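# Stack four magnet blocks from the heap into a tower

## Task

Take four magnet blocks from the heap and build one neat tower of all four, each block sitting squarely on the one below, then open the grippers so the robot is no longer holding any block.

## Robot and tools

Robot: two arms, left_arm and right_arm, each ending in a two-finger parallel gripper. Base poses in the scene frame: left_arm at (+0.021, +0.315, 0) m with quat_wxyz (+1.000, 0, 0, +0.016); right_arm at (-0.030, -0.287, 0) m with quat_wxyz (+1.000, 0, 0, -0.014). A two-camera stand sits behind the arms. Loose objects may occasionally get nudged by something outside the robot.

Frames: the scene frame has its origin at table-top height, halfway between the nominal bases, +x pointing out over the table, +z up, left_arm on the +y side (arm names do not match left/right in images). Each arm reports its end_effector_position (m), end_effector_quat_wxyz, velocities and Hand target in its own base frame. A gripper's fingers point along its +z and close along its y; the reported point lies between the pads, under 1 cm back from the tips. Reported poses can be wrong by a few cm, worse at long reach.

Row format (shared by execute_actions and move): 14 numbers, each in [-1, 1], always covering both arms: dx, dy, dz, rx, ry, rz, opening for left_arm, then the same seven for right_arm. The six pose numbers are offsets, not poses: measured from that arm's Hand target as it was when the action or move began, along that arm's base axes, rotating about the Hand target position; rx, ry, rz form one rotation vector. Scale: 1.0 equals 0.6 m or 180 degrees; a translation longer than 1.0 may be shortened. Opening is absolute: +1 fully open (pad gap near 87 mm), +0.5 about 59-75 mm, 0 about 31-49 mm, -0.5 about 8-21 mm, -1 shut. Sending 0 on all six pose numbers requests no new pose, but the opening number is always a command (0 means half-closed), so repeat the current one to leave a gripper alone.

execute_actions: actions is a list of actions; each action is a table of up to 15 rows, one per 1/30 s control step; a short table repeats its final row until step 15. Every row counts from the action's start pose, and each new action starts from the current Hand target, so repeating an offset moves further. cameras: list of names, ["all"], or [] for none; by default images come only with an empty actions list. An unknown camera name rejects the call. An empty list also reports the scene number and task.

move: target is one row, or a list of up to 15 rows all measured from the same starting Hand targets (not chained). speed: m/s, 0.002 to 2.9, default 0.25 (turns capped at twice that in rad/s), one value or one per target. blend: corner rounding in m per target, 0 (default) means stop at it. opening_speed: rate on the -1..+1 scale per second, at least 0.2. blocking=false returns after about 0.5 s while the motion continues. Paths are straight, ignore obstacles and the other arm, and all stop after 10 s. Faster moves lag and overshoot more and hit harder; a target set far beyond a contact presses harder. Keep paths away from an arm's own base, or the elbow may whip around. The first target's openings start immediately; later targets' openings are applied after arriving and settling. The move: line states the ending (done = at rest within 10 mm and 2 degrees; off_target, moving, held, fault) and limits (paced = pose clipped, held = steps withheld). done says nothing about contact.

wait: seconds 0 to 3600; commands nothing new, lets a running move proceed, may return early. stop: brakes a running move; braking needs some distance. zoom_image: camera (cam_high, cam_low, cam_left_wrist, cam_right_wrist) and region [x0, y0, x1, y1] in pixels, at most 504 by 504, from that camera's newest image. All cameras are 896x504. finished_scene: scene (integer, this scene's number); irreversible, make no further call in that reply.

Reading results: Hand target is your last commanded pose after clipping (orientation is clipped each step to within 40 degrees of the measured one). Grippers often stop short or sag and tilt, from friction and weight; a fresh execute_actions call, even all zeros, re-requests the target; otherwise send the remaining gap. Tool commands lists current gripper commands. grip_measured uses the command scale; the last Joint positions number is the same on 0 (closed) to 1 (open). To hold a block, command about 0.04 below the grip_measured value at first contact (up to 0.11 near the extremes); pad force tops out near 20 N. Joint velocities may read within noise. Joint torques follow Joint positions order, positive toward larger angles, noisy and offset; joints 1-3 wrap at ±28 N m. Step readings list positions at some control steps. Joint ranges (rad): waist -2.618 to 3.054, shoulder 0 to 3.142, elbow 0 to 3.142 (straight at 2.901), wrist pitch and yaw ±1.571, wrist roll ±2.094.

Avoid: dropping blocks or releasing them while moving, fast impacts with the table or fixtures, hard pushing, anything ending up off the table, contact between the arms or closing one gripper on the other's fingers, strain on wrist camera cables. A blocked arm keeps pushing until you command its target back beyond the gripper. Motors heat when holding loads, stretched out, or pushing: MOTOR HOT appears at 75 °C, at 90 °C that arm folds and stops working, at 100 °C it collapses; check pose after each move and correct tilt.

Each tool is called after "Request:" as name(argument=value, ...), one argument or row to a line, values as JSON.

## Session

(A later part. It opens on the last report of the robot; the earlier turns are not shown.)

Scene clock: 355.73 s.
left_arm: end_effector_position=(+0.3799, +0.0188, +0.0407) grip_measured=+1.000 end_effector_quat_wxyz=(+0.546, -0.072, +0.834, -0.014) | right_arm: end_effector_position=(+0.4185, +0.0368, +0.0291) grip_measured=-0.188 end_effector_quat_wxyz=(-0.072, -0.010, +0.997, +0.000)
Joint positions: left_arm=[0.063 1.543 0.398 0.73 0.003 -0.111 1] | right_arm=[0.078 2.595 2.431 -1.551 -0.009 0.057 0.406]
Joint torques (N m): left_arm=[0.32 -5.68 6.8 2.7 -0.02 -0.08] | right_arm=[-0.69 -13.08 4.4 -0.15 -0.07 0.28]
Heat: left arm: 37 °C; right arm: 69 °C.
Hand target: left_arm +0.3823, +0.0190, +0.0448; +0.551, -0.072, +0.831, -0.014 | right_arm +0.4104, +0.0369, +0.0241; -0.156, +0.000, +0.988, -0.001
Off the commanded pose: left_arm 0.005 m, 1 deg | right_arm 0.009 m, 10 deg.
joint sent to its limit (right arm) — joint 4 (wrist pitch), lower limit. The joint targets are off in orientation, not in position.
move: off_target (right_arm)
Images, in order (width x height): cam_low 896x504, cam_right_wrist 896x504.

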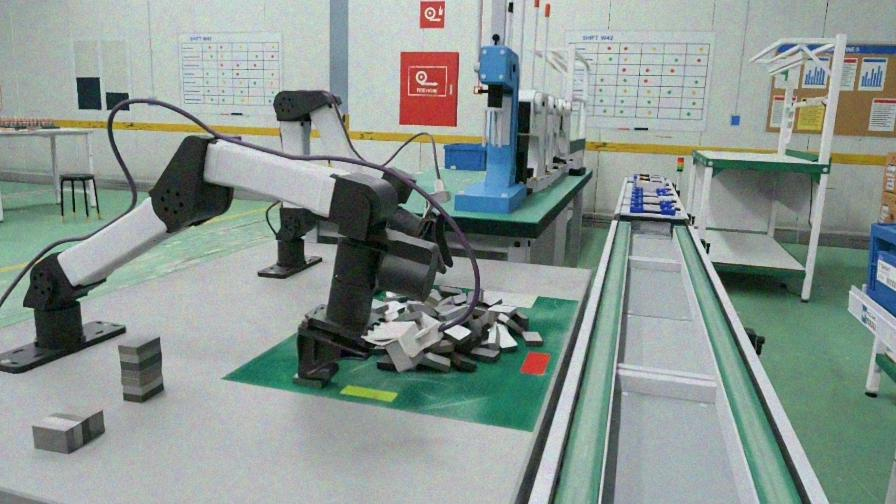

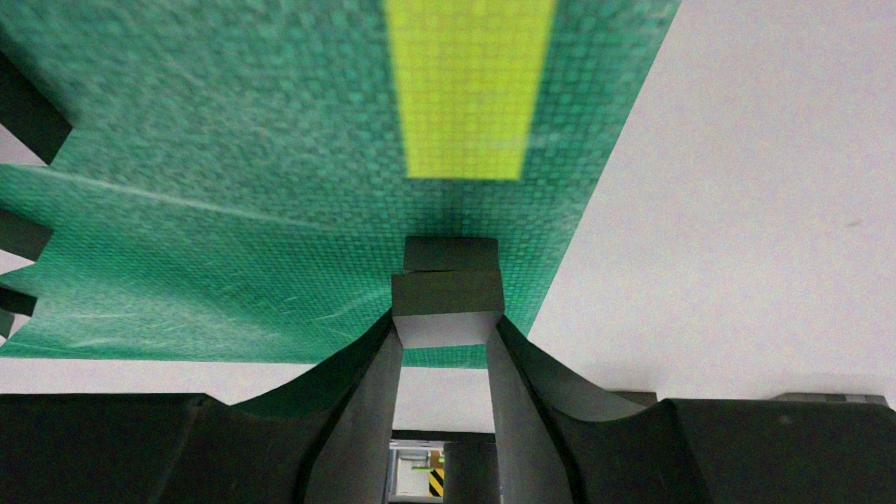

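Request:
move(
  target=[
    [0,0,0,0,0,0,1,0.008,0,0.028,0,0,0,-0.5],
    [0,0,0,0,0,0,1,-0.017,0,0.027,0,0,0,-0.5],
    [0,0,0,0,0,0,1,-0.017,0,0.002,0,0,0,-0.5],
    [0,0,0,0,0,0,1,-0.017,0,0.002,0,0,0,0.2],
  ],
  speed=0.1,
  opening_speed=1,
  cameras=["cam_right_wrist","cam_low"],
)

Request:
zoom_image(
  camera="cam_low",
  region=[260, 320, 380, 410],
)

Scene clock: 368.87 s.
left_arm: end_effector_position=(+0.3799, +0.0188, +0.0407) grip_measured=+1.000 end_effector_quat_wxyz=(+0.546, -0.072, +0.834, -0.014) | right_arm: end_effector_position=(+0.4051, +0.0366, +0.0286) grip_measured=+0.200 end_effector_quat_wxyz=(-0.093, -0.009, +0.996, +0.000)
Joint positions: left_arm=[0.063 1.543 0.398 0.73 0.003 -0.111 1] | right_arm=[0.078 2.567 2.362 -1.552 -0.014 0.06 0.6]
Joint torques (N m): left_arm=[0.34 -5.63 6.74 2.69 -0.01 -0.06] | right_arm=[-0.57 -12.88 5.57 -0.2 -0.02 0.26]
Heat: left arm: 37 °C; right arm: 70 °C.
Hand target: left_arm +0.3823, +0.0190, +0.0449; +0.551, -0.072, +0.831, -0.014 | right_arm +0.4003, +0.0370, +0.0252; -0.156, +0.000, +0.988, -0.001
Off the commanded pose: left_arm 0.005 m, 1 deg | right_arm 0.006 m, 7 deg.
joint sent to its limit (right arm) — joint 4 (wrist pitch), lower limit. The joint targets are off in orientation, not in position.
move: off_target (right_arm); target 4's new opening was sent with right_arm's hand 0.006 m and 7 deg from that target
Images, in order (width x height): cam_low 896x504, cam_right_wrist 896x504.

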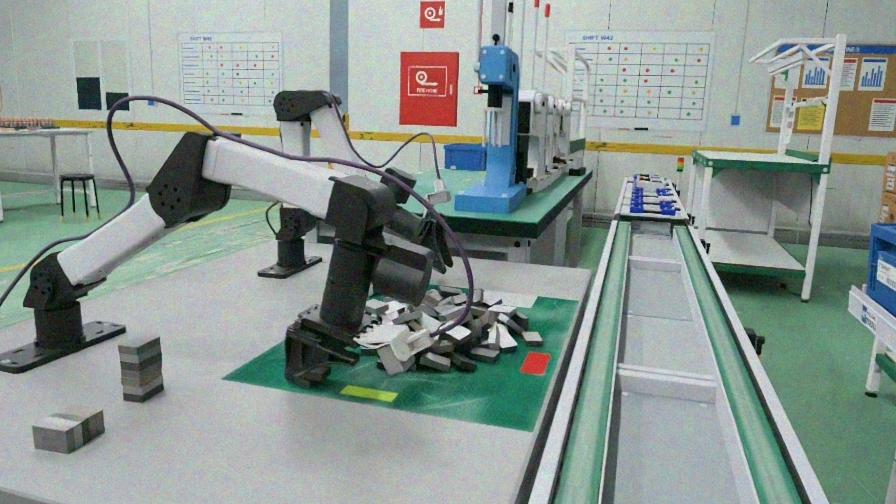

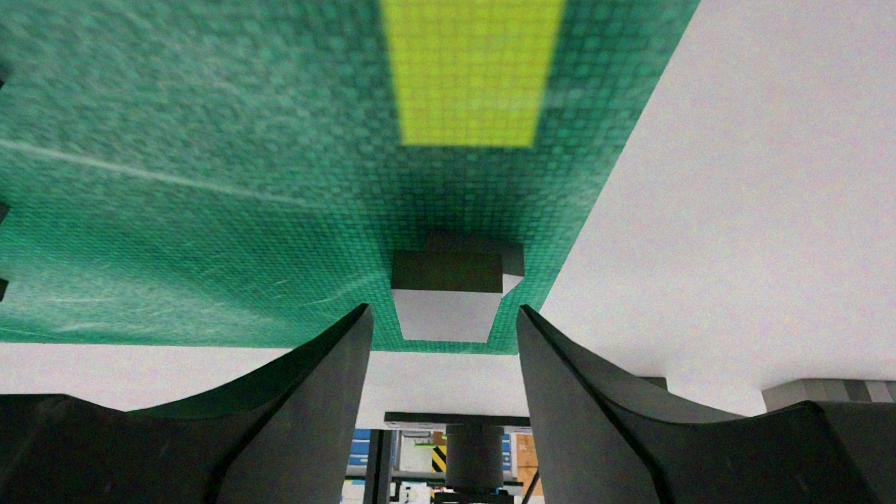

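Scaled by 4.200 from the camera's image (finer frame: 1280x720).

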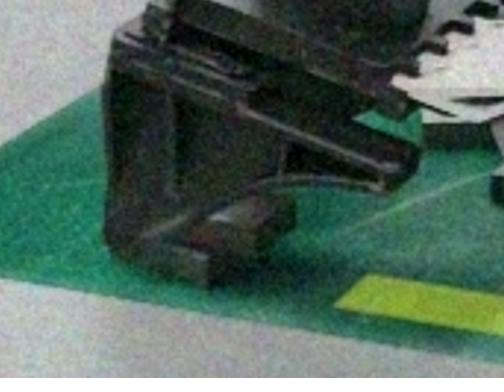

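Request:
move(
  target=[
    [0,0,0,0,0,0,1,0.004,-0.012,0.004,0,-0.1,0,0.35],
    [0,0,0,0,0,0,1,0.004,-0.012,-0.022,0,-0.1,0,0.35],
    [0,0,0,0,0,0,1,0.004,-0.012,-0.022,0,-0.1,0,-0.3],
    [0,0,0,0,0,0,1,0.004,-0.012,-0.022,0,-0.1,0,0.35],
    [0,0,0,0,0,0,1,0.004,-0.012,0.03,0,-0.1,0,0.35],
  ],
  speed=0.12,
  opening_speed=1.3,
  cameras=["cam_right_wrist","cam_low"],
)

Request:
zoom_image(
  camera="cam_low",
  region=[260, 320, 380, 410],
)

Scene clock: 391.73 s.
left_arm: end_effector_position=(+0.3799, +0.0188, +0.0407) grip_measured=+1.000 end_effector_quat_wxyz=(+0.546, -0.072, +0.834, -0.014) | right_arm: end_effector_position=(+0.3971, +0.0327, +0.0271) grip_measured=+0.350 end_effector_quat_wxyz=(-0.017, -0.002, +1.000, +0.003)
Joint positions: left_arm=[0.063 1.543 0.398 0.73 0.003 -0.111 1] | right_arm=[0.072 2.313 1.942 -1.234 -0.008 0.068 0.675]
Joint torques (N m): left_arm=[0.28 -5.61 6.76 2.69 -0.02 -0.07] | right_arm=[-0.68 -14.48 8.59 0.03 0.14 0.13]
Heat: left arm: 37 °C; right arm: 71 °C.
Hand target: left_arm +0.3823, +0.0190, +0.0449; +0.551, -0.072, +0.831, -0.014 | right_arm +0.4026, +0.0297, +0.0431; +0.000, +0.000, +1.000, -0.001
Off the commanded pose: left_arm 0.005 m, 1 deg | right_arm 0.017 m, 2 deg.
move: off_target (right_arm); target 3's new opening was sent with right_arm's hand 0.012 m and 3 deg from that target; target 4's new opening was sent with right_arm's hand 0.011 m and 3 deg from that target
Images, in order (width x height): cam_low 896x504, cam_right_wrist 896x504.

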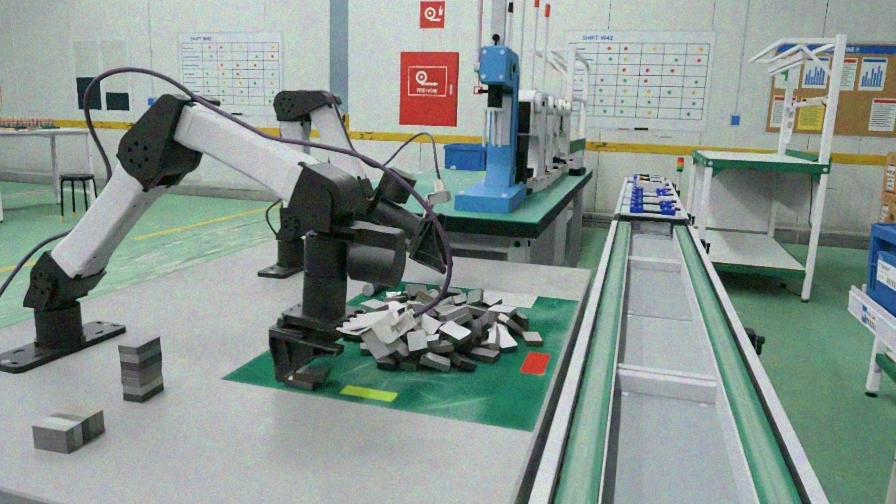

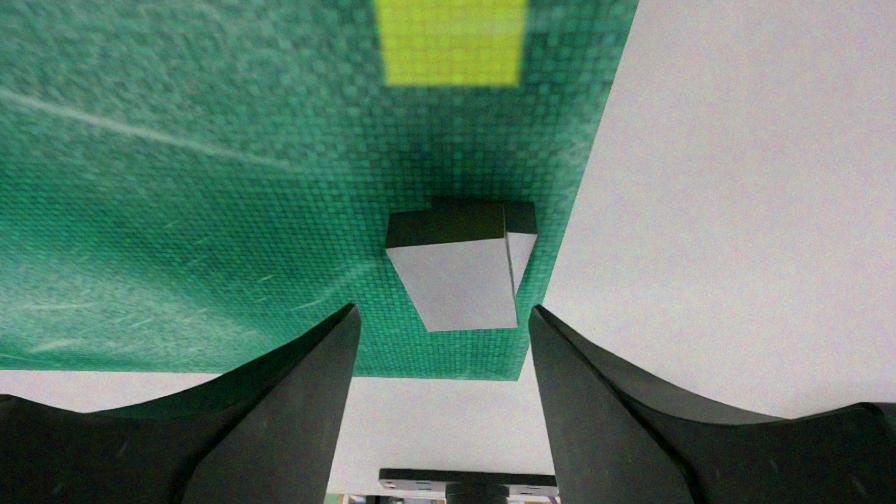

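Scaled by 4.200 from the camera's image (finer frame: 1280x720).

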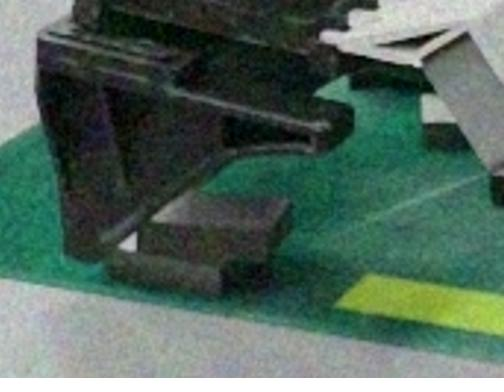

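Request:
move(
  target=[
    [0,0,0,0,0,0,1,0.02,-0.005,0.025,0,0,0,0.4],
    [0,0,0,0,0,0,1,0.029,-0.005,-0.05,0,0,0,0.4],
    [0,0,0,0,0,0,1,0.029,-0.005,-0.05,0,0,0,-0.3],
    [0,0,0,0,0,0,1,0.029,-0.005,-0.05,0,0,0,0.35],
  ],
  speed=0.15,
  blend=[0.02,0,0,0],
  opening_speed=1.3,
  cameras=["cam_right_wrist"],
)

Scene clock: 410.10 s.
left_arm: end_effector_position=(+0.3799, +0.0188, +0.0407) grip_measured=+1.000 end_effector_quat_wxyz=(+0.546, -0.072, +0.834, -0.014) | right_arm: end_effector_position=(+0.4183, +0.0294, +0.0197) grip_measured=+0.350 end_effector_quat_wxyz=(+0.001, +0.002, +1.000, +0.000)
Joint positions: left_arm=[0.063 1.543 0.398 0.73 0.003 -0.111 1] | right_arm=[0.063 2.373 2.023 -1.219 -0.001 0.068 0.675]
Joint torques (N m): left_arm=[0.27 -5.64 6.8 2.68 -0.02 -0.07] | right_arm=[-0.76 -11.64 5.91 0.36 0.07 0.07]
Heat: left arm: 37 °C; right arm: 75 °C. Fold the right arm in close to its base, or ease its load, before you think long.
Hand target: left_arm +0.3823, +0.0190, +0.0449; +0.551, -0.072, +0.831, -0.014 | right_arm +0.4200, +0.0267, +0.0132; +0.000, +0.000, +1.000, -0.001
Off the commanded pose: left_arm 0.005 m, 1 deg | right_arm 0.007 m, 0 deg.
MOTOR HOT: joint 2 (shoulder) of the right arm reports 75 °C; the controller's stop level is 90 °C. To cool a motor, set the load down, stop pushing, or move to a pose that needs little force.
move: done; blend cut to 0.0099 m at target 1

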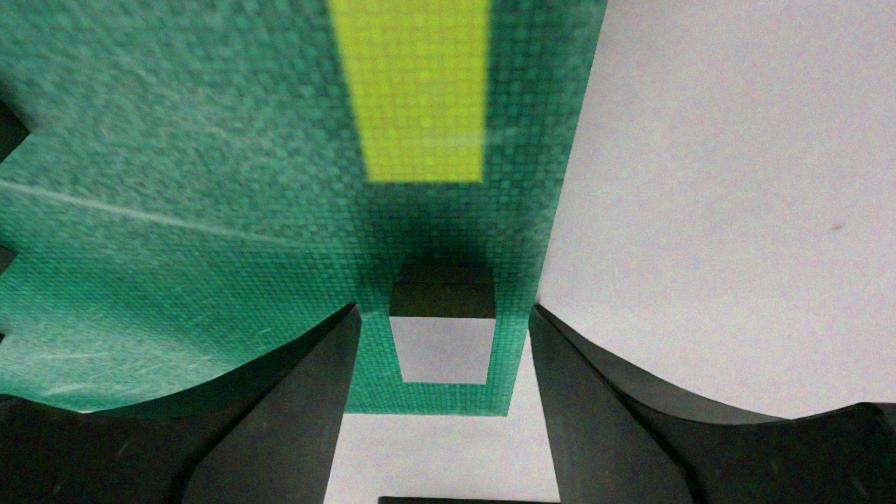

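Request:
move(
  target=[
    [0,0,0,0,0,0,1,0,0,0.15,0,0,0,0.3],
    [0,0,0,0,0,0,1,0.133,0.189,0.264,0,0,0,0.3],
  ],
  blend=[0.04,0],
  speed=[0.3,0.4],
  cameras=["cam_right_wrist","cam_high"],
)

Request:
zoom_image(
  camera="cam_high",
  region=[360, 140, 520, 310],
)

Request:
zoom_image(
  camera="cam_right_wrist",
  region=[100, 0, 604, 360],
)

Scene clock: 420.33 s.
left_arm: end_effector_position=(+0.3799, +0.0188, +0.0407) grip_measured=+1.000 end_effector_quat_wxyz=(+0.546, -0.072, +0.834, -0.014) | right_arm: end_effector_position=(+0.4917, +0.1392, +0.1733) grip_measured=+0.300 end_effector_quat_wxyz=(+0.217, -0.002, +0.975, +0.054)
Joint positions: left_arm=[0.063 1.543 0.398 0.73 0.003 -0.111 1] | right_arm=[0.257 2.488 2.843 -1.474 0.004 0.252 0.65]
Joint torques (N m): left_arm=[0.27 -5.6 6.76 2.7 -0.02 -0.08] | right_arm=[-0.81 -11.59 8.23 1.12 0 0.19]
Heat: left arm: 38 °C; right arm: 71 °C.
Hand target: left_arm +0.3823, +0.0190, +0.0449; +0.551, -0.072, +0.831, -0.014 | right_arm +0.4998, +0.1400, +0.1716; +0.000, +0.000, +1.000, -0.001
Off the commanded pose: left_arm 0.005 m, 1 deg | right_arm 0.008 m, 26 deg.
MOTOR HOT: cleared for the motors of the right arm.
elbow stopped short (right arm): the move would have taken joint 3 (elbow) straighter than the controller allows.
move: off_target (right_arm)
Images, in order (width x height): cam_high 896x504, cam_right_wrist 896x504.

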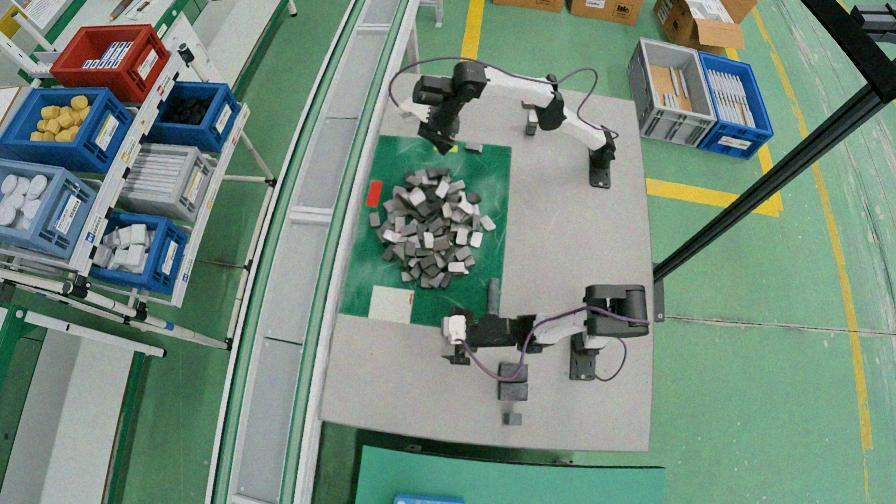

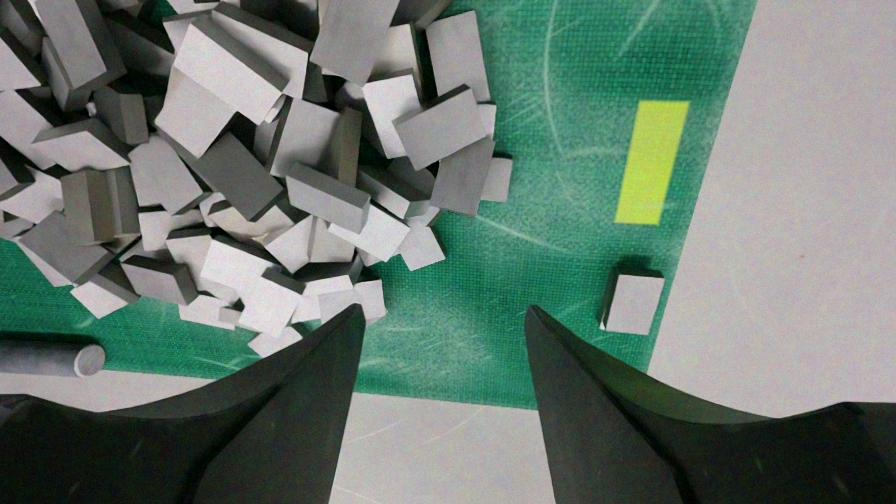

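Scaled by 2.965 from the camera's image (finer frame: 1280x720).

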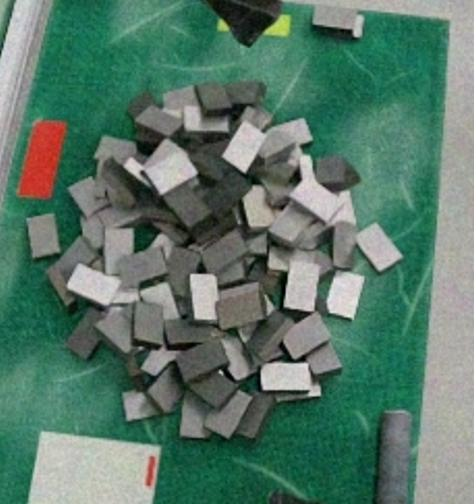

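Scaled by 1.000.

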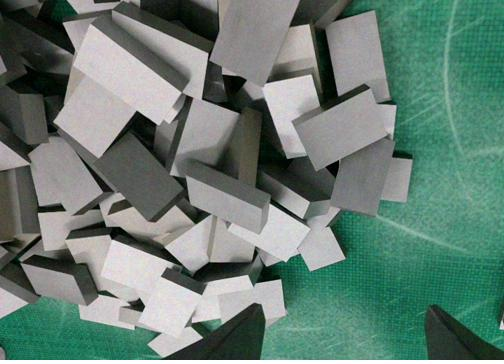

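Request:
move(
  target=[
    [0,0,0,0,0,0,1,-0.24,0.175,-0.04,0,0,-0.2,0.3],
    [0,0,0,0,0,0,1,-0.213,0.22,-0.178,0,0,-0.25,0.3],
  ],
  blend=[0.03,0],
  speed=[0.4,0.2],
  cameras=["cam_right_wrist"],
)

Scene clock: 438.57 s.
left_arm: end_effector_position=(+0.3799, +0.0188, +0.0407) grip_measured=+1.000 end_effector_quat_wxyz=(+0.546, -0.072, +0.834, -0.014) | right_arm: end_effector_position=(+0.3728, +0.2666, +0.0691) grip_measured=+0.300 end_effector_quat_wxyz=(+0.003, +0.378, +0.926, -0.005)
Joint positions: left_arm=[0.063 1.543 0.398 0.73 0.003 -0.111 1] | right_arm=[0.537 2.42 2.302 -1.458 0.011 1.313 0.65]
Joint torques (N m): left_arm=[0.28 -5.63 6.79 2.69 -0.01 -0.08] | right_arm=[0.31 -12.37 5.44 0.3 0 0.29]
Heat: left arm: 38 °C; right arm: 72 °C.
Hand target: left_arm +0.3823, +0.0190, +0.0449; +0.551, -0.072, +0.831, -0.014 | right_arm +0.3721, +0.2721, +0.0648; +0.000, +0.383, +0.924, -0.001
Off the commanded pose: left_arm 0.005 m, 1 deg | right_arm 0.007 m, 1 deg.
move: done

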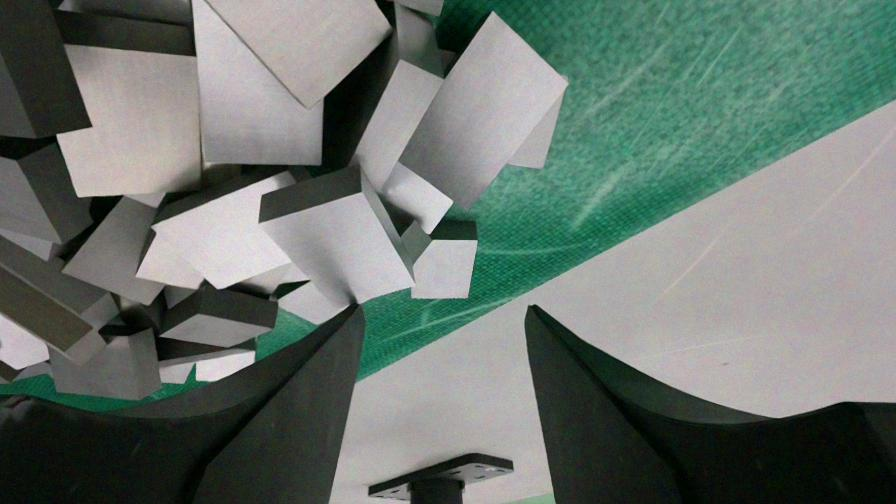

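Request:
move(
  target=[
    [0,0,0,0,0,0,1,-0.0613,0.0657,-0.02,0,0,-0.018,0.2],
    [0,0,0,0,0,0,1,-0.0613,0.0657,-0.0957,0,0,-0.018,0.2],
    [0,0,0,0,0,0,1,-0.0613,0.0657,-0.0957,0,0,-0.018,-0.5],
  ],
  speed=0.15,
  opening_speed=1.5,
  cameras=["cam_right_wrist"],
)

Scene clock: 457.07 s.
left_arm: end_effector_position=(+0.3799, +0.0188, +0.0407) grip_measured=+1.000 end_effector_quat_wxyz=(+0.546, -0.072, +0.834, -0.014) | right_arm: end_effector_position=(+0.3369, +0.3133, +0.0192) grip_measured=-0.209 end_effector_quat_wxyz=(+0.001, +0.402, +0.916, +0.007)
Joint positions: left_arm=[0.063 1.543 0.398 0.73 0.003 -0.111 1] | right_arm=[0.657 2.364 2.004 -1.198 -0.005 1.485 0.395]
Joint torques (N m): left_arm=[0.27 -5.64 6.76 2.7 -0.02 -0.08] | right_arm=[-0.23 -11.88 3.84 0.4 0.17 0.28]
Heat: left arm: 38 °C; right arm: 73 °C.
Hand target: left_arm +0.3823, +0.0190, +0.0449; +0.551, -0.072, +0.831, -0.014 | right_arm +0.3353, +0.3115, +0.0074; +0.000, +0.409, +0.913, -0.001
Off the commanded pose: left_arm 0.005 m, 1 deg | right_arm 0.012 m, 1 deg.
move: off_target (right_arm); target 3's new opening was sent with right_arm's hand 0.015 m and 2 deg from that target

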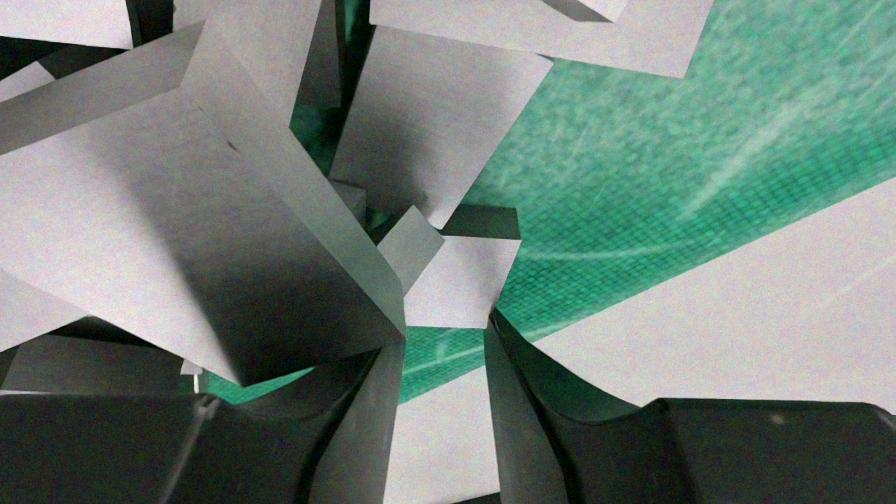

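Request:
move(
  target=[
    [0,0,0,0,0,0,1,-0.042,0.033,0.02,0,0,0,-0.5],
    [0,0,0,0,0,0,1,-0.05,0,0.2,0,0,0.03,-0.5],
    [0,0,0,0,0,0,1,0.115,-0.44,0.19,0,0,0.268,-0.5],
    [0,0,0,0,0,0,1,0.115,-0.466,0.0577,0,0,0.268,-0.5],
  ],
  speed=[0.1,0.3,0.4,0.15],
  blend=[0.01,0.04,0.03,0],
  cameras=["cam_right_wrist","cam_low"],
)

Request:
zoom_image(
  camera="cam_low",
  region=[260, 320, 380, 410],
)

Scene clock: 477.83 s.
left_arm: end_effector_position=(+0.3799, +0.0188, +0.0407) grip_measured=+1.000 end_effector_quat_wxyz=(+0.546, -0.072, +0.834, -0.014) | right_arm: end_effector_position=(+0.4041, +0.0329, +0.0472) grip_measured=-0.209 end_effector_quat_wxyz=(+0.002, +0.005, +1.000, -0.006)
Joint positions: left_arm=[0.063 1.543 0.398 0.73 0.003 -0.111 1] | right_arm=[0.078 2.292 1.993 -1.268 0.012 0.087 0.395]
Joint torques (N m): left_arm=[0.27 -5.57 6.78 2.68 -0.01 -0.06] | right_arm=[-0.79 -11.71 5.41 0.38 -0.05 0.04]
Heat: left arm: 38 °C; right arm: 73 °C.
Hand target: left_arm +0.3823, +0.0190, +0.0449; +0.551, -0.072, +0.831, -0.014 | right_arm +0.4043, +0.0319, +0.0420; +0.000, +0.000, +1.000, -0.001
Off the commanded pose: left_arm 0.005 m, 1 deg | right_arm 0.005 m, 1 deg.
move: done
Images, in order (width x height): cam_low 896x504, cam_right_wrist 896x504.

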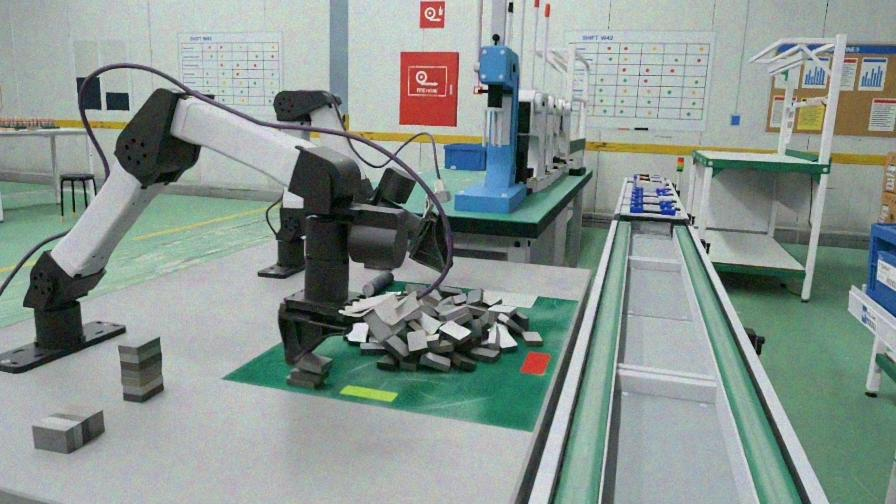

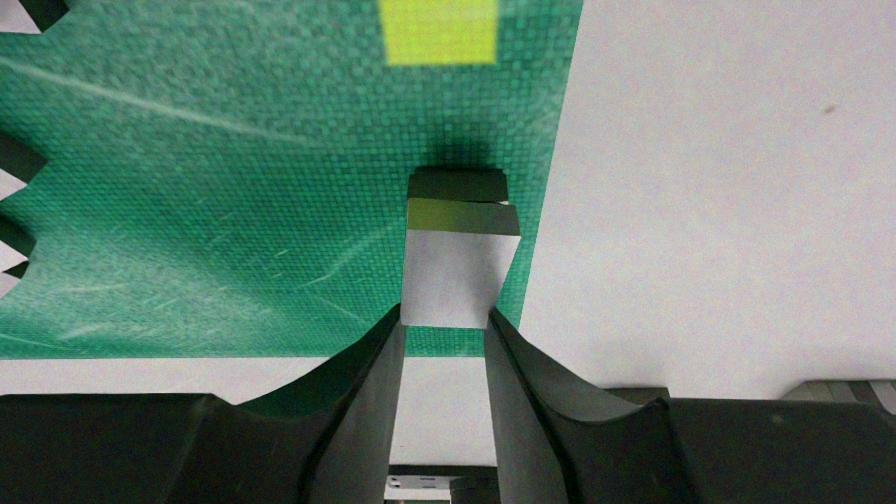

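Scaled by 4.200 from the camera's image (finer frame: 1280x720).

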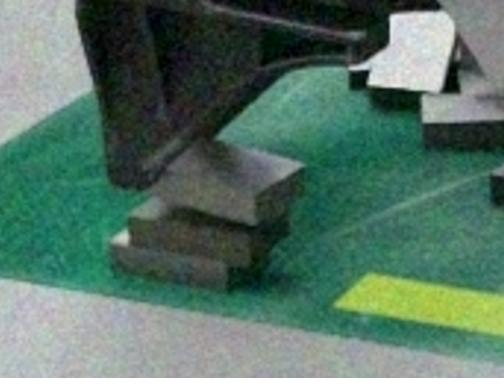

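Request:
move(
  target=[
    [0,0,0,0,0,0,1,-0.01,-0.003,0,0,0,0,-0.5],
    [0,0,0,0,0,0,1,-0.01,-0.003,-0.013,0,0,0,-0.5],
    [0,0,0,0,0,0,1,-0.01,-0.003,-0.013,0,0,0,0.3],
    [0,0,0,0,0,0,1,-0.01,-0.003,0.012,0,0,0,0.3],
  ],
  speed=0.1,
  opening_speed=0.8,
  cameras=["cam_right_wrist","cam_low"],
)

Request:
zoom_image(
  camera="cam_low",
  region=[260, 320, 380, 410],
)

Scene clock: 490.53 s.
left_arm: end_effector_position=(+0.3799, +0.0188, +0.0407) grip_measured=+1.000 end_effector_quat_wxyz=(+0.546, -0.072, +0.834, -0.014) | right_arm: end_effector_position=(+0.3942, +0.0324, +0.0376) grip_measured=+0.300 end_effector_quat_wxyz=(-0.011, +0.003, +1.000, -0.006)
Joint positions: left_arm=[0.063 1.543 0.398 0.73 0.003 -0.111 1] | right_arm=[0.078 2.28 1.929 -1.243 0.01 0.084 0.65]
Joint torques (N m): left_arm=[0.34 -5.61 6.79 2.69 -0.02 -0.06] | right_arm=[-1.1 -13.29 8.61 0.09 -0.02 -0.01]
Heat: left arm: 38 °C; right arm: 73 °C.
Hand target: left_arm +0.3823, +0.0190, +0.0449; +0.551, -0.072, +0.831, -0.014 | right_arm +0.3983, +0.0301, +0.0492; +0.000, +0.000, +1.000, -0.001
Off the commanded pose: left_arm 0.005 m, 1 deg | right_arm 0.013 m, 1 deg.
move: off_target (right_arm)
Images, in order (width x height): cam_low 896x504, cam_right_wrist 896x504.

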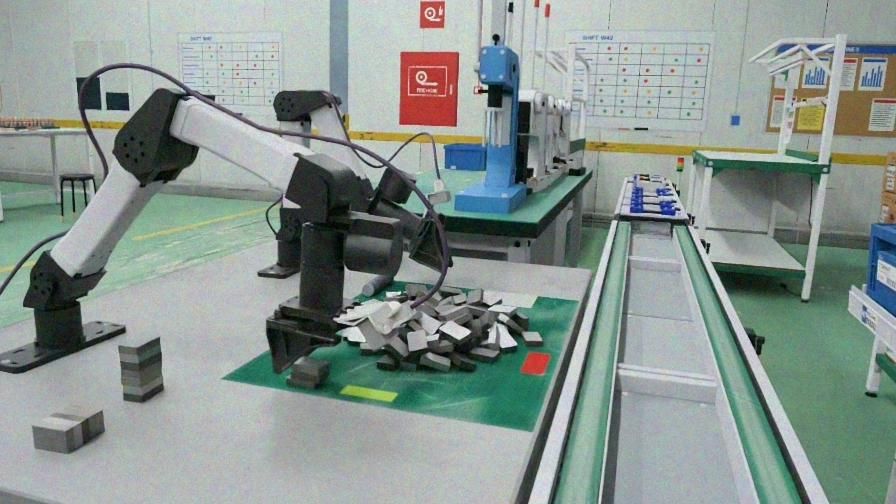

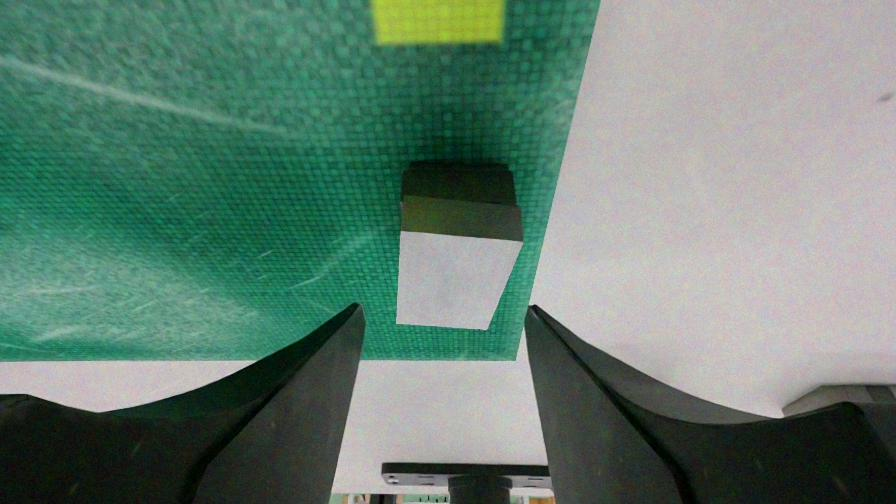

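Scaled by 4.200 from the camera's image (finer frame: 1280x720).

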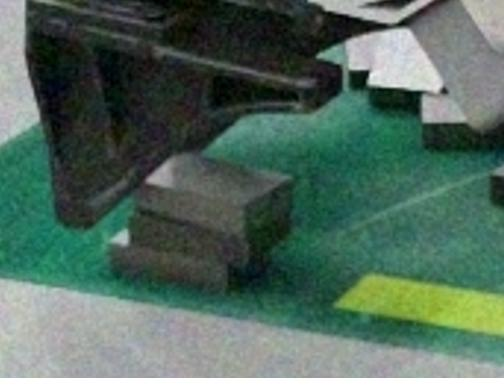

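Request:
move(
  target=[
    [0,0,0,0,0,0,1,0,0,0.06,0,0,0,0.3],
    [0,0,0,0,0,0,1,0.09,0.26,0.21,0,0,0.05,-0.6],
  ],
  blend=[0.03,0],
  speed=0.4,
  cameras=["cam_right_wrist"],
)

Request:
zoom_image(
  camera="cam_right_wrist",
  region=[180, 0, 684, 400],
)

Scene clock: 532.63 s.
left_arm: end_effector_position=(+0.3798, +0.0188, +0.0406) grip_measured=+1.000 end_effector_quat_wxyz=(+0.546, -0.072, +0.834, -0.014) | right_arm: end_effector_position=(+0.4517, +0.1872, +0.1783) grip_measured=-0.600 end_effector_quat_wxyz=(+0.187, -0.082, +0.978, +0.052)
Joint positions: left_arm=[0.063 1.543 0.398 0.73 0.003 -0.111 1] | right_arm=[0.378 2.458 2.827 -1.549 0.008 0.209 0.2]
Joint torques (N m): left_arm=[0.25 -5.63 6.8 2.68 -0.01 -0.07] | right_arm=[-0.92 -11.48 7.92 0.68 -0.03 0.26]
Heat: left arm: 39 °C; right arm: 78 °C. Fold the right arm in close to its base, or ease its load, before you think long.
Hand target: left_arm +0.3823, +0.0190, +0.0448; +0.551, -0.072, +0.831, -0.014 | right_arm +0.4522, +0.1862, +0.1752; +0.000, -0.079, +0.997, -0.001
Off the commanded pose: left_arm 0.005 m, 1 deg | right_arm 0.003 m, 22 deg.
MOTOR HOT: joint 2 (shoulder) of the right arm reports 78 °C; the controller's stop level is 90 °C. To cool a motor, set the load down, stop pushing, or move to a pose that needs little force.
joint sent to its limit (right arm) — joint 4 (wrist pitch), lower limit. The joint targets are off in orientation, not in position.
move: off_target (right_arm); blend cut to 0.0181 m at target 1; target 2's new opening was sent with right_arm's hand 0.003 m and 22 deg from that target

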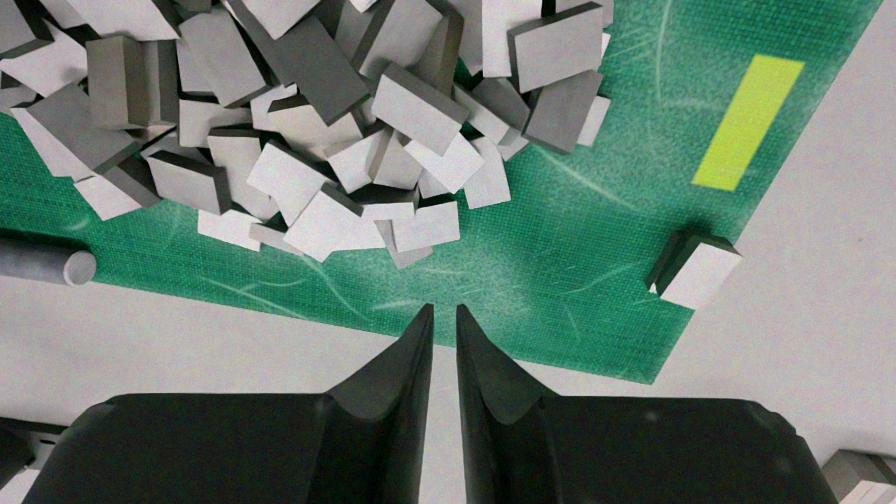

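Scaled by 1.000.

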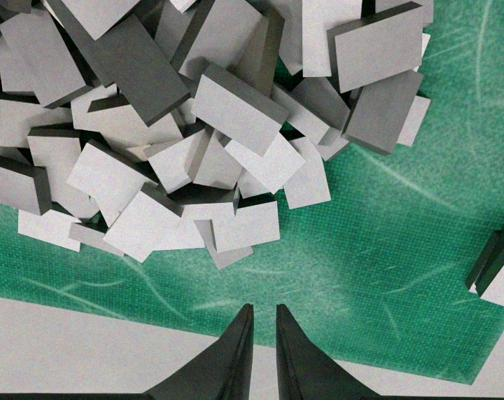

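Request:
move(
  target=[0,0,0,0,0,0,1,-0.337,-0.353,0.14,0.1605,-0.434,-0.076,0.1],
  speed=0.4,
)

Scene clock: 540.93 s.
left_arm: end_effector_position=(+0.3798, +0.0188, +0.0406) grip_measured=+1.000 end_effector_quat_wxyz=(+0.546, -0.072, +0.834, -0.014) | right_arm: end_effector_position=(+0.2487, -0.0250, +0.2630) grip_measured=+0.100 end_effector_quat_wxyz=(+0.641, +0.046, +0.747, +0.172)
Joint positions: left_arm=[0.063 1.543 0.398 0.73 0.003 -0.111 1] | right_arm=[-0.699 0.581 0.66 -0.272 -0.891 0.172 0.55]
Joint torques (N m): left_arm=[0.29 -5.68 6.79 2.69 -0.02 -0.08] | right_arm=[-0.83 0.79 6.22 1.68 -0.13 0.24]
Heat: left arm: 39 °C; right arm: 74 °C. Fold the right arm in close to its base, or ease its load, before you think long.
Hand target: left_arm +0.3823, +0.0190, +0.0448; +0.551, -0.072, +0.831, -0.014 | right_arm +0.2501, -0.0256, +0.2592; +0.638, +0.051, +0.747, +0.180
Off the commanded pose: left_arm 0.005 m, 1 deg | right_arm 0.004 m, 1 deg.
MOTOR HOT: still on. Joint 2 (shoulder) of the right arm reports 74 °C.
move: done

Request:
move(
  target=[
    [0,0,0,0,0,0,1,0.183,0.326,-0.198,0.1543,0.455,-0.276,0.15],
    [0,0,0,0,0,0,1,0.268,0.387,-0.319,0.1543,0.455,-0.276,0.15],
  ],
  blend=[0.03,0],
  speed=[0.4,0.2],
  cameras=["cam_right_wrist"],
)

Scene clock: 580.10 s.
left_arm: end_effector_position=(+0.3798, +0.0188, +0.0406) grip_measured=+1.000 end_effector_quat_wxyz=(+0.546, -0.072, +0.834, -0.014) | right_arm: end_effector_position=(+0.4073, +0.2007, +0.0681) grip_measured=+0.150 end_effector_quat_wxyz=(+0.002, +0.562, +0.827, -0.005)
Joint positions: left_arm=[0.063 1.543 0.398 0.73 0.003 -0.111 1] | right_arm=[0.37 2.334 2.148 -1.392 0.009 1.562 0.575]
Joint torques (N m): left_arm=[0.31 -5.6 6.84 2.68 -0.03 -0.06] | right_arm=[0.14 -11.19 8.54 0.16 0.02 0.29]
Heat: left arm: 39 °C; right arm: 52 °C.
Hand target: left_arm +0.3823, +0.0190, +0.0448; +0.551, -0.072, +0.831, -0.014 | right_arm +0.4109, +0.2065, +0.0677; +0.000, +0.566, +0.824, +0.000
Off the commanded pose: left_arm 0.005 m, 1 deg | right_arm 0.007 m, 1 deg.
MOTOR HOT: cleared for the motors of the right arm.
move: done

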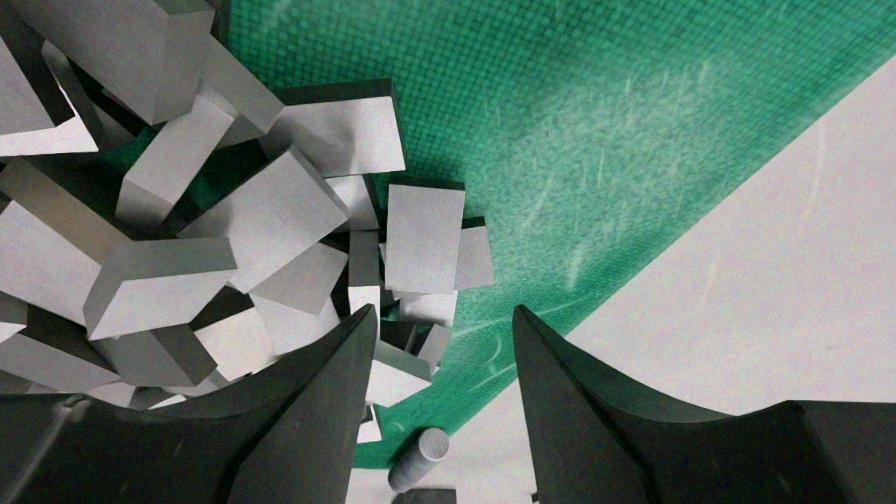

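Request:
move(
  target=[
    [0,0,0,0,0,0,1,0.0085,0.01,-0.03,0,0,-0.02,0.1],
    [0,0,0,0,0,0,1,0.0085,0.01,-0.068,0,0,-0.02,0.1],
    [0,0,0,0,0,0,1,0.0085,0.01,-0.068,0,0,-0.02,-0.5],
  ],
  speed=0.15,
  opening_speed=1.5,
  cameras=["cam_right_wrist"],
)

Scene clock: 606.77 s.
left_arm: end_effector_position=(+0.3798, +0.0188, +0.0406) grip_measured=+1.000 end_effector_quat_wxyz=(+0.546, -0.072, +0.834, -0.014) | right_arm: end_effector_position=(+0.4177, +0.2070, +0.0384) grip_measured=-0.017 end_effector_quat_wxyz=(+0.007, +0.590, +0.808, +0.003)
Joint positions: left_arm=[0.063 1.543 0.398 0.73 0.003 -0.111 1] | right_arm=[0.374 2.357 2.07 -1.272 0.009 1.635 0.492]
Joint torques (N m): left_arm=[0.29 -5.59 6.8 2.69 -0.02 -0.07] | right_arm=[0.53 -11.07 5.22 0.32 0.01 0.28]
Heat: left arm: 39 °C; right arm: 57 °C.
Hand target: left_arm +0.3823, +0.0190, +0.0448; +0.551, -0.072, +0.831, -0.014 | right_arm +0.4160, +0.2126, +0.0270; +0.000, +0.592, +0.806, +0.000
Off the commanded pose: left_arm 0.005 m, 1 deg | right_arm 0.013 m, 1 deg.
move: off_target (right_arm); target 3's new opening was sent with right_arm's hand 0.013 m and 1 deg from that target

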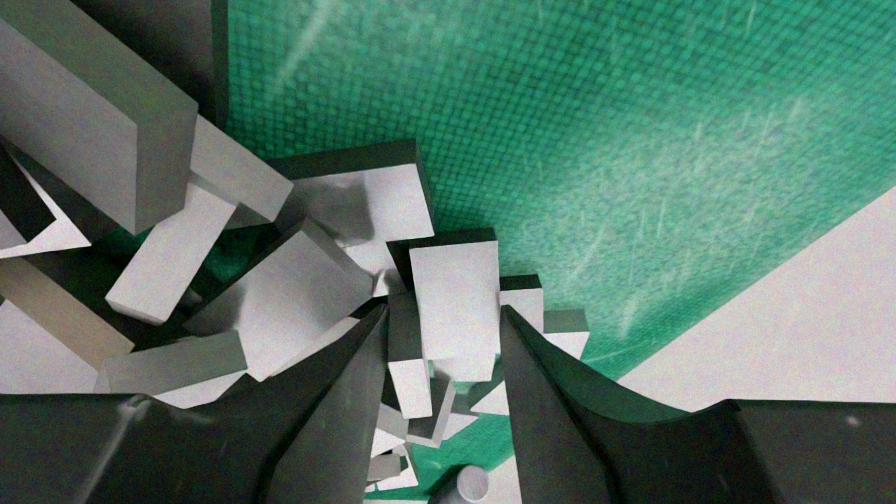

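Request:
move(
  target=[
    [0,0,0,0,0,0,1,0,0,0,0,0,0,0.1],
    [0,0,0,0,0,0,1,-0.002,-0.046,0.047,0,0,0,0.05],
    [0,0,0,0,0,0,1,0.004,-0.0185,0.035,0,0,0,0.05],
  ],
  speed=0.15,
  opening_speed=2,
  cameras=["cam_right_wrist"],
)

Scene clock: 630.43 s.
left_arm: end_effector_position=(+0.3798, +0.0188, +0.0406) grip_measured=+1.000 end_effector_quat_wxyz=(+0.546, -0.072, +0.834, -0.014) | right_arm: end_effector_position=(+0.4166, +0.1979, +0.0431) grip_measured=+0.050 end_effector_quat_wxyz=(+0.001, +0.587, +0.810, -0.003)
Joint positions: left_arm=[0.063 1.543 0.398 0.73 0.003 -0.111 1] | right_arm=[0.355 2.357 2.088 -1.307 0.006 1.609 0.525]
Joint torques (N m): left_arm=[0.25 -5.6 6.8 2.68 -0.02 -0.06] | right_arm=[-0.05 -12.34 8.62 -0.02 0.04 0.28]
Heat: left arm: 39 °C; right arm: 63 °C.
Hand target: left_arm +0.3823, +0.0190, +0.0448; +0.551, -0.072, +0.831, -0.014 | right_arm +0.4183, +0.2015, +0.0480; +0.000, +0.592, +0.806, +0.000
Off the commanded pose: left_arm 0.005 m, 1 deg | right_arm 0.006 m, 1 deg.
move: done; target 2's new opening was sent with right_arm's hand 0.017 m and 1 deg from that target

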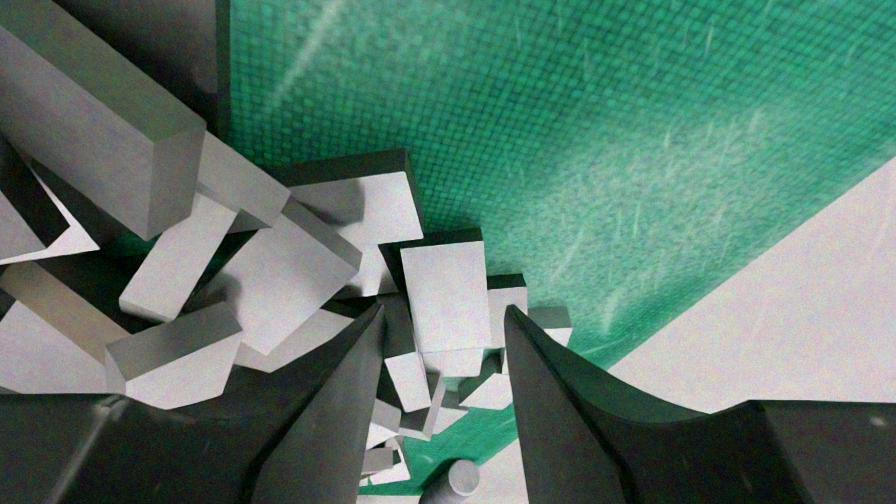

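Request:
move(
  target=[
    [0,0,0,0,0,0,1,-0.017,-0.02,0.07,0,0,0.2,0.3],
    [0,0,0,0,0,0,1,-0.0055,0.018,0.01,0,0,0.522,0.3],
  ],
  blend=[0.02,0],
  speed=0.25,
  cameras=["cam_right_wrist"],
)

Scene clock: 659.57 s.
left_arm: end_effector_position=(+0.3798, +0.0188, +0.0406) grip_measured=+1.000 end_effector_quat_wxyz=(+0.546, -0.072, +0.834, -0.014) | right_arm: end_effector_position=(+0.4166, +0.2096, +0.0571) grip_measured=+0.300 end_effector_quat_wxyz=(+0.027, -0.175, +0.984, +0.005)
Joint positions: left_arm=[0.063 1.543 0.398 0.73 0.003 -0.111 1] | right_arm=[0.459 2.639 2.672 -1.55 0.006 0.107 0.65]
Joint torques (N m): left_arm=[0.29 -5.6 6.75 2.7 -0.03 -0.07] | right_arm=[0.18 -12.46 8.53 0.19 -0.01 0.03]
Heat: left arm: 40 °C; right arm: 68 °C.
Hand target: left_arm +0.3823, +0.0190, +0.0448; +0.551, -0.072, +0.831, -0.014 | right_arm +0.4151, +0.2122, +0.0540; +0.000, -0.186, +0.983, +0.000
Off the commanded pose: left_arm 0.005 m, 1 deg | right_arm 0.004 m, 3 deg.
joint sent to its limit (right arm) — joint 4 (wrist pitch), lower limit. The joint targets still meet the commanded pose.
move: off_target (right_arm)

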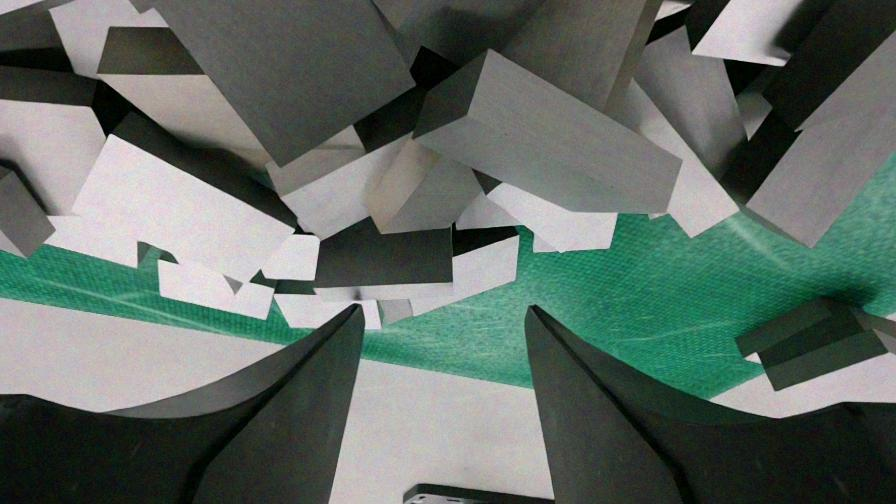

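Request:
move(
  target=[0,0,0,0,0,0,1,0.06,-0.045,0.2,0,0,-0.15,-0.6],
  speed=0.3,
  cameras=["cam_right_wrist"],
)

Request:
zoom_image(
  camera="cam_right_wrist",
  region=[180, 60, 560, 300],
)

Scene clock: 725.53 s.
left_arm: end_effector_position=(+0.3798, +0.0188, +0.0406) grip_measured=+1.000 end_effector_quat_wxyz=(+0.546, -0.072, +0.834, -0.014) | right_arm: end_effector_position=(+0.4522, +0.1865, +0.1541) grip_measured=-0.600 end_effector_quat_wxyz=(+0.146, +0.048, +0.986, +0.061)
Joint positions: left_arm=[0.063 1.543 0.398 0.73 0.003 -0.111 1] | right_arm=[0.355 2.491 2.79 -1.552 0.003 0.452 0.2]
Joint torques (N m): left_arm=[0.25 -5.61 6.76 2.68 -0.01 -0.07] | right_arm=[-0.96 -15.45 7.92 0.59 -0.04 0.27]
Heat: left arm: 40 °C; right arm: 78 °C. Fold the right arm in close to its base, or ease its load, before you think long.
Hand target: left_arm +0.3823, +0.0190, +0.0448; +0.551, -0.072, +0.831, -0.014 | right_arm +0.4511, +0.1851, +0.1740; +0.000, +0.049, +0.999, +0.000
Off the commanded pose: left_arm 0.005 m, 1 deg | right_arm 0.020 m, 18 deg.
MOTOR HOT: joint 2 (shoulder) of the right arm reports 78 °C; the controller's stop level is 90 °C. To cool a motor, set the load down, stop pushing, or move to a pose that needs little force.
joint sent to its limit (right arm) — joint 4 (wrist pitch), lower limit. The joint targets are off in orientation, not in position.
move: off_target (right_arm)

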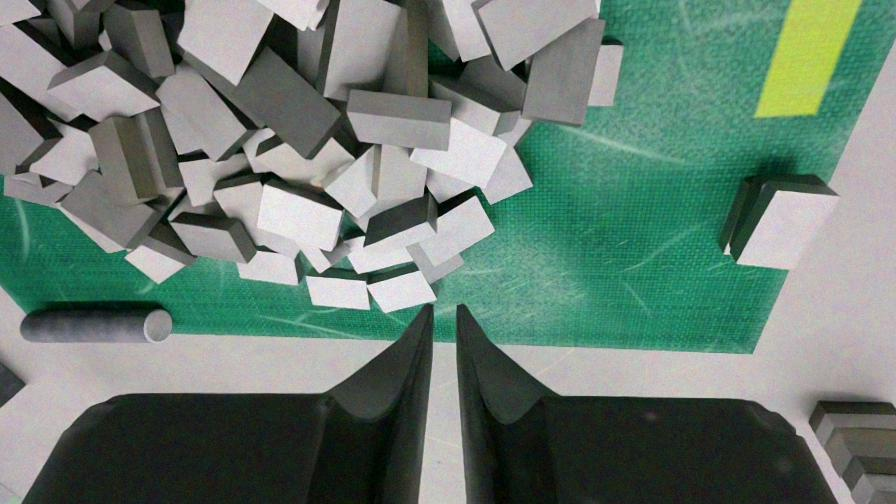

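Scaled by 1.326 from the camera's image (finer frame: 1280x720).

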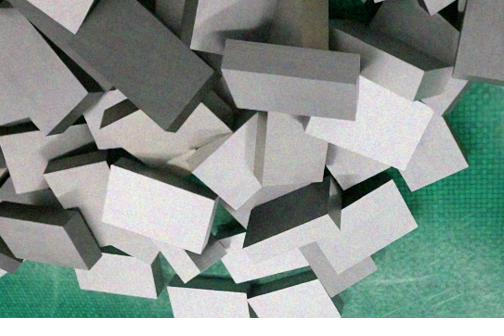

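Request:
move(
  target=[0,0,0,0,0,0,1,-0.335,-0.351,0.142,0.1605,-0.434,-0.076,0.1],
  speed=0.45,
)

Scene clock: 732.07 s.
left_arm: end_effector_position=(+0.3798, +0.0188, +0.0406) grip_measured=+1.000 end_effector_quat_wxyz=(+0.546, -0.072, +0.834, -0.014) | right_arm: end_effector_position=(+0.2491, -0.0254, +0.2628) grip_measured=+0.100 end_effector_quat_wxyz=(+0.613, +0.140, +0.736, +0.251)
Joint positions: left_arm=[0.063 1.543 0.398 0.73 0.003 -0.111 1] | right_arm=[-0.752 0.614 0.649 -0.243 -0.943 0.408 0.55]
Joint torques (N m): left_arm=[0.31 -5.57 6.78 2.69 -0.03 -0.07] | right_arm=[-0.57 0.47 6.31 1.59 -0.19 0.23]
Heat: left arm: 40 °C; right arm: 75 °C. Fold the right arm in close to its base, or ease its load, before you think long.
Hand target: left_arm +0.3823, +0.0190, +0.0448; +0.551, -0.072, +0.831, -0.014 | right_arm +0.2501, -0.0254, +0.2592; +0.609, +0.145, +0.735, +0.260
Off the commanded pose: left_arm 0.005 m, 1 deg | right_arm 0.004 m, 1 deg.
MOTOR HOT: still on. Joint 2 (shoulder) of the right arm reports 75 °C.
move: done


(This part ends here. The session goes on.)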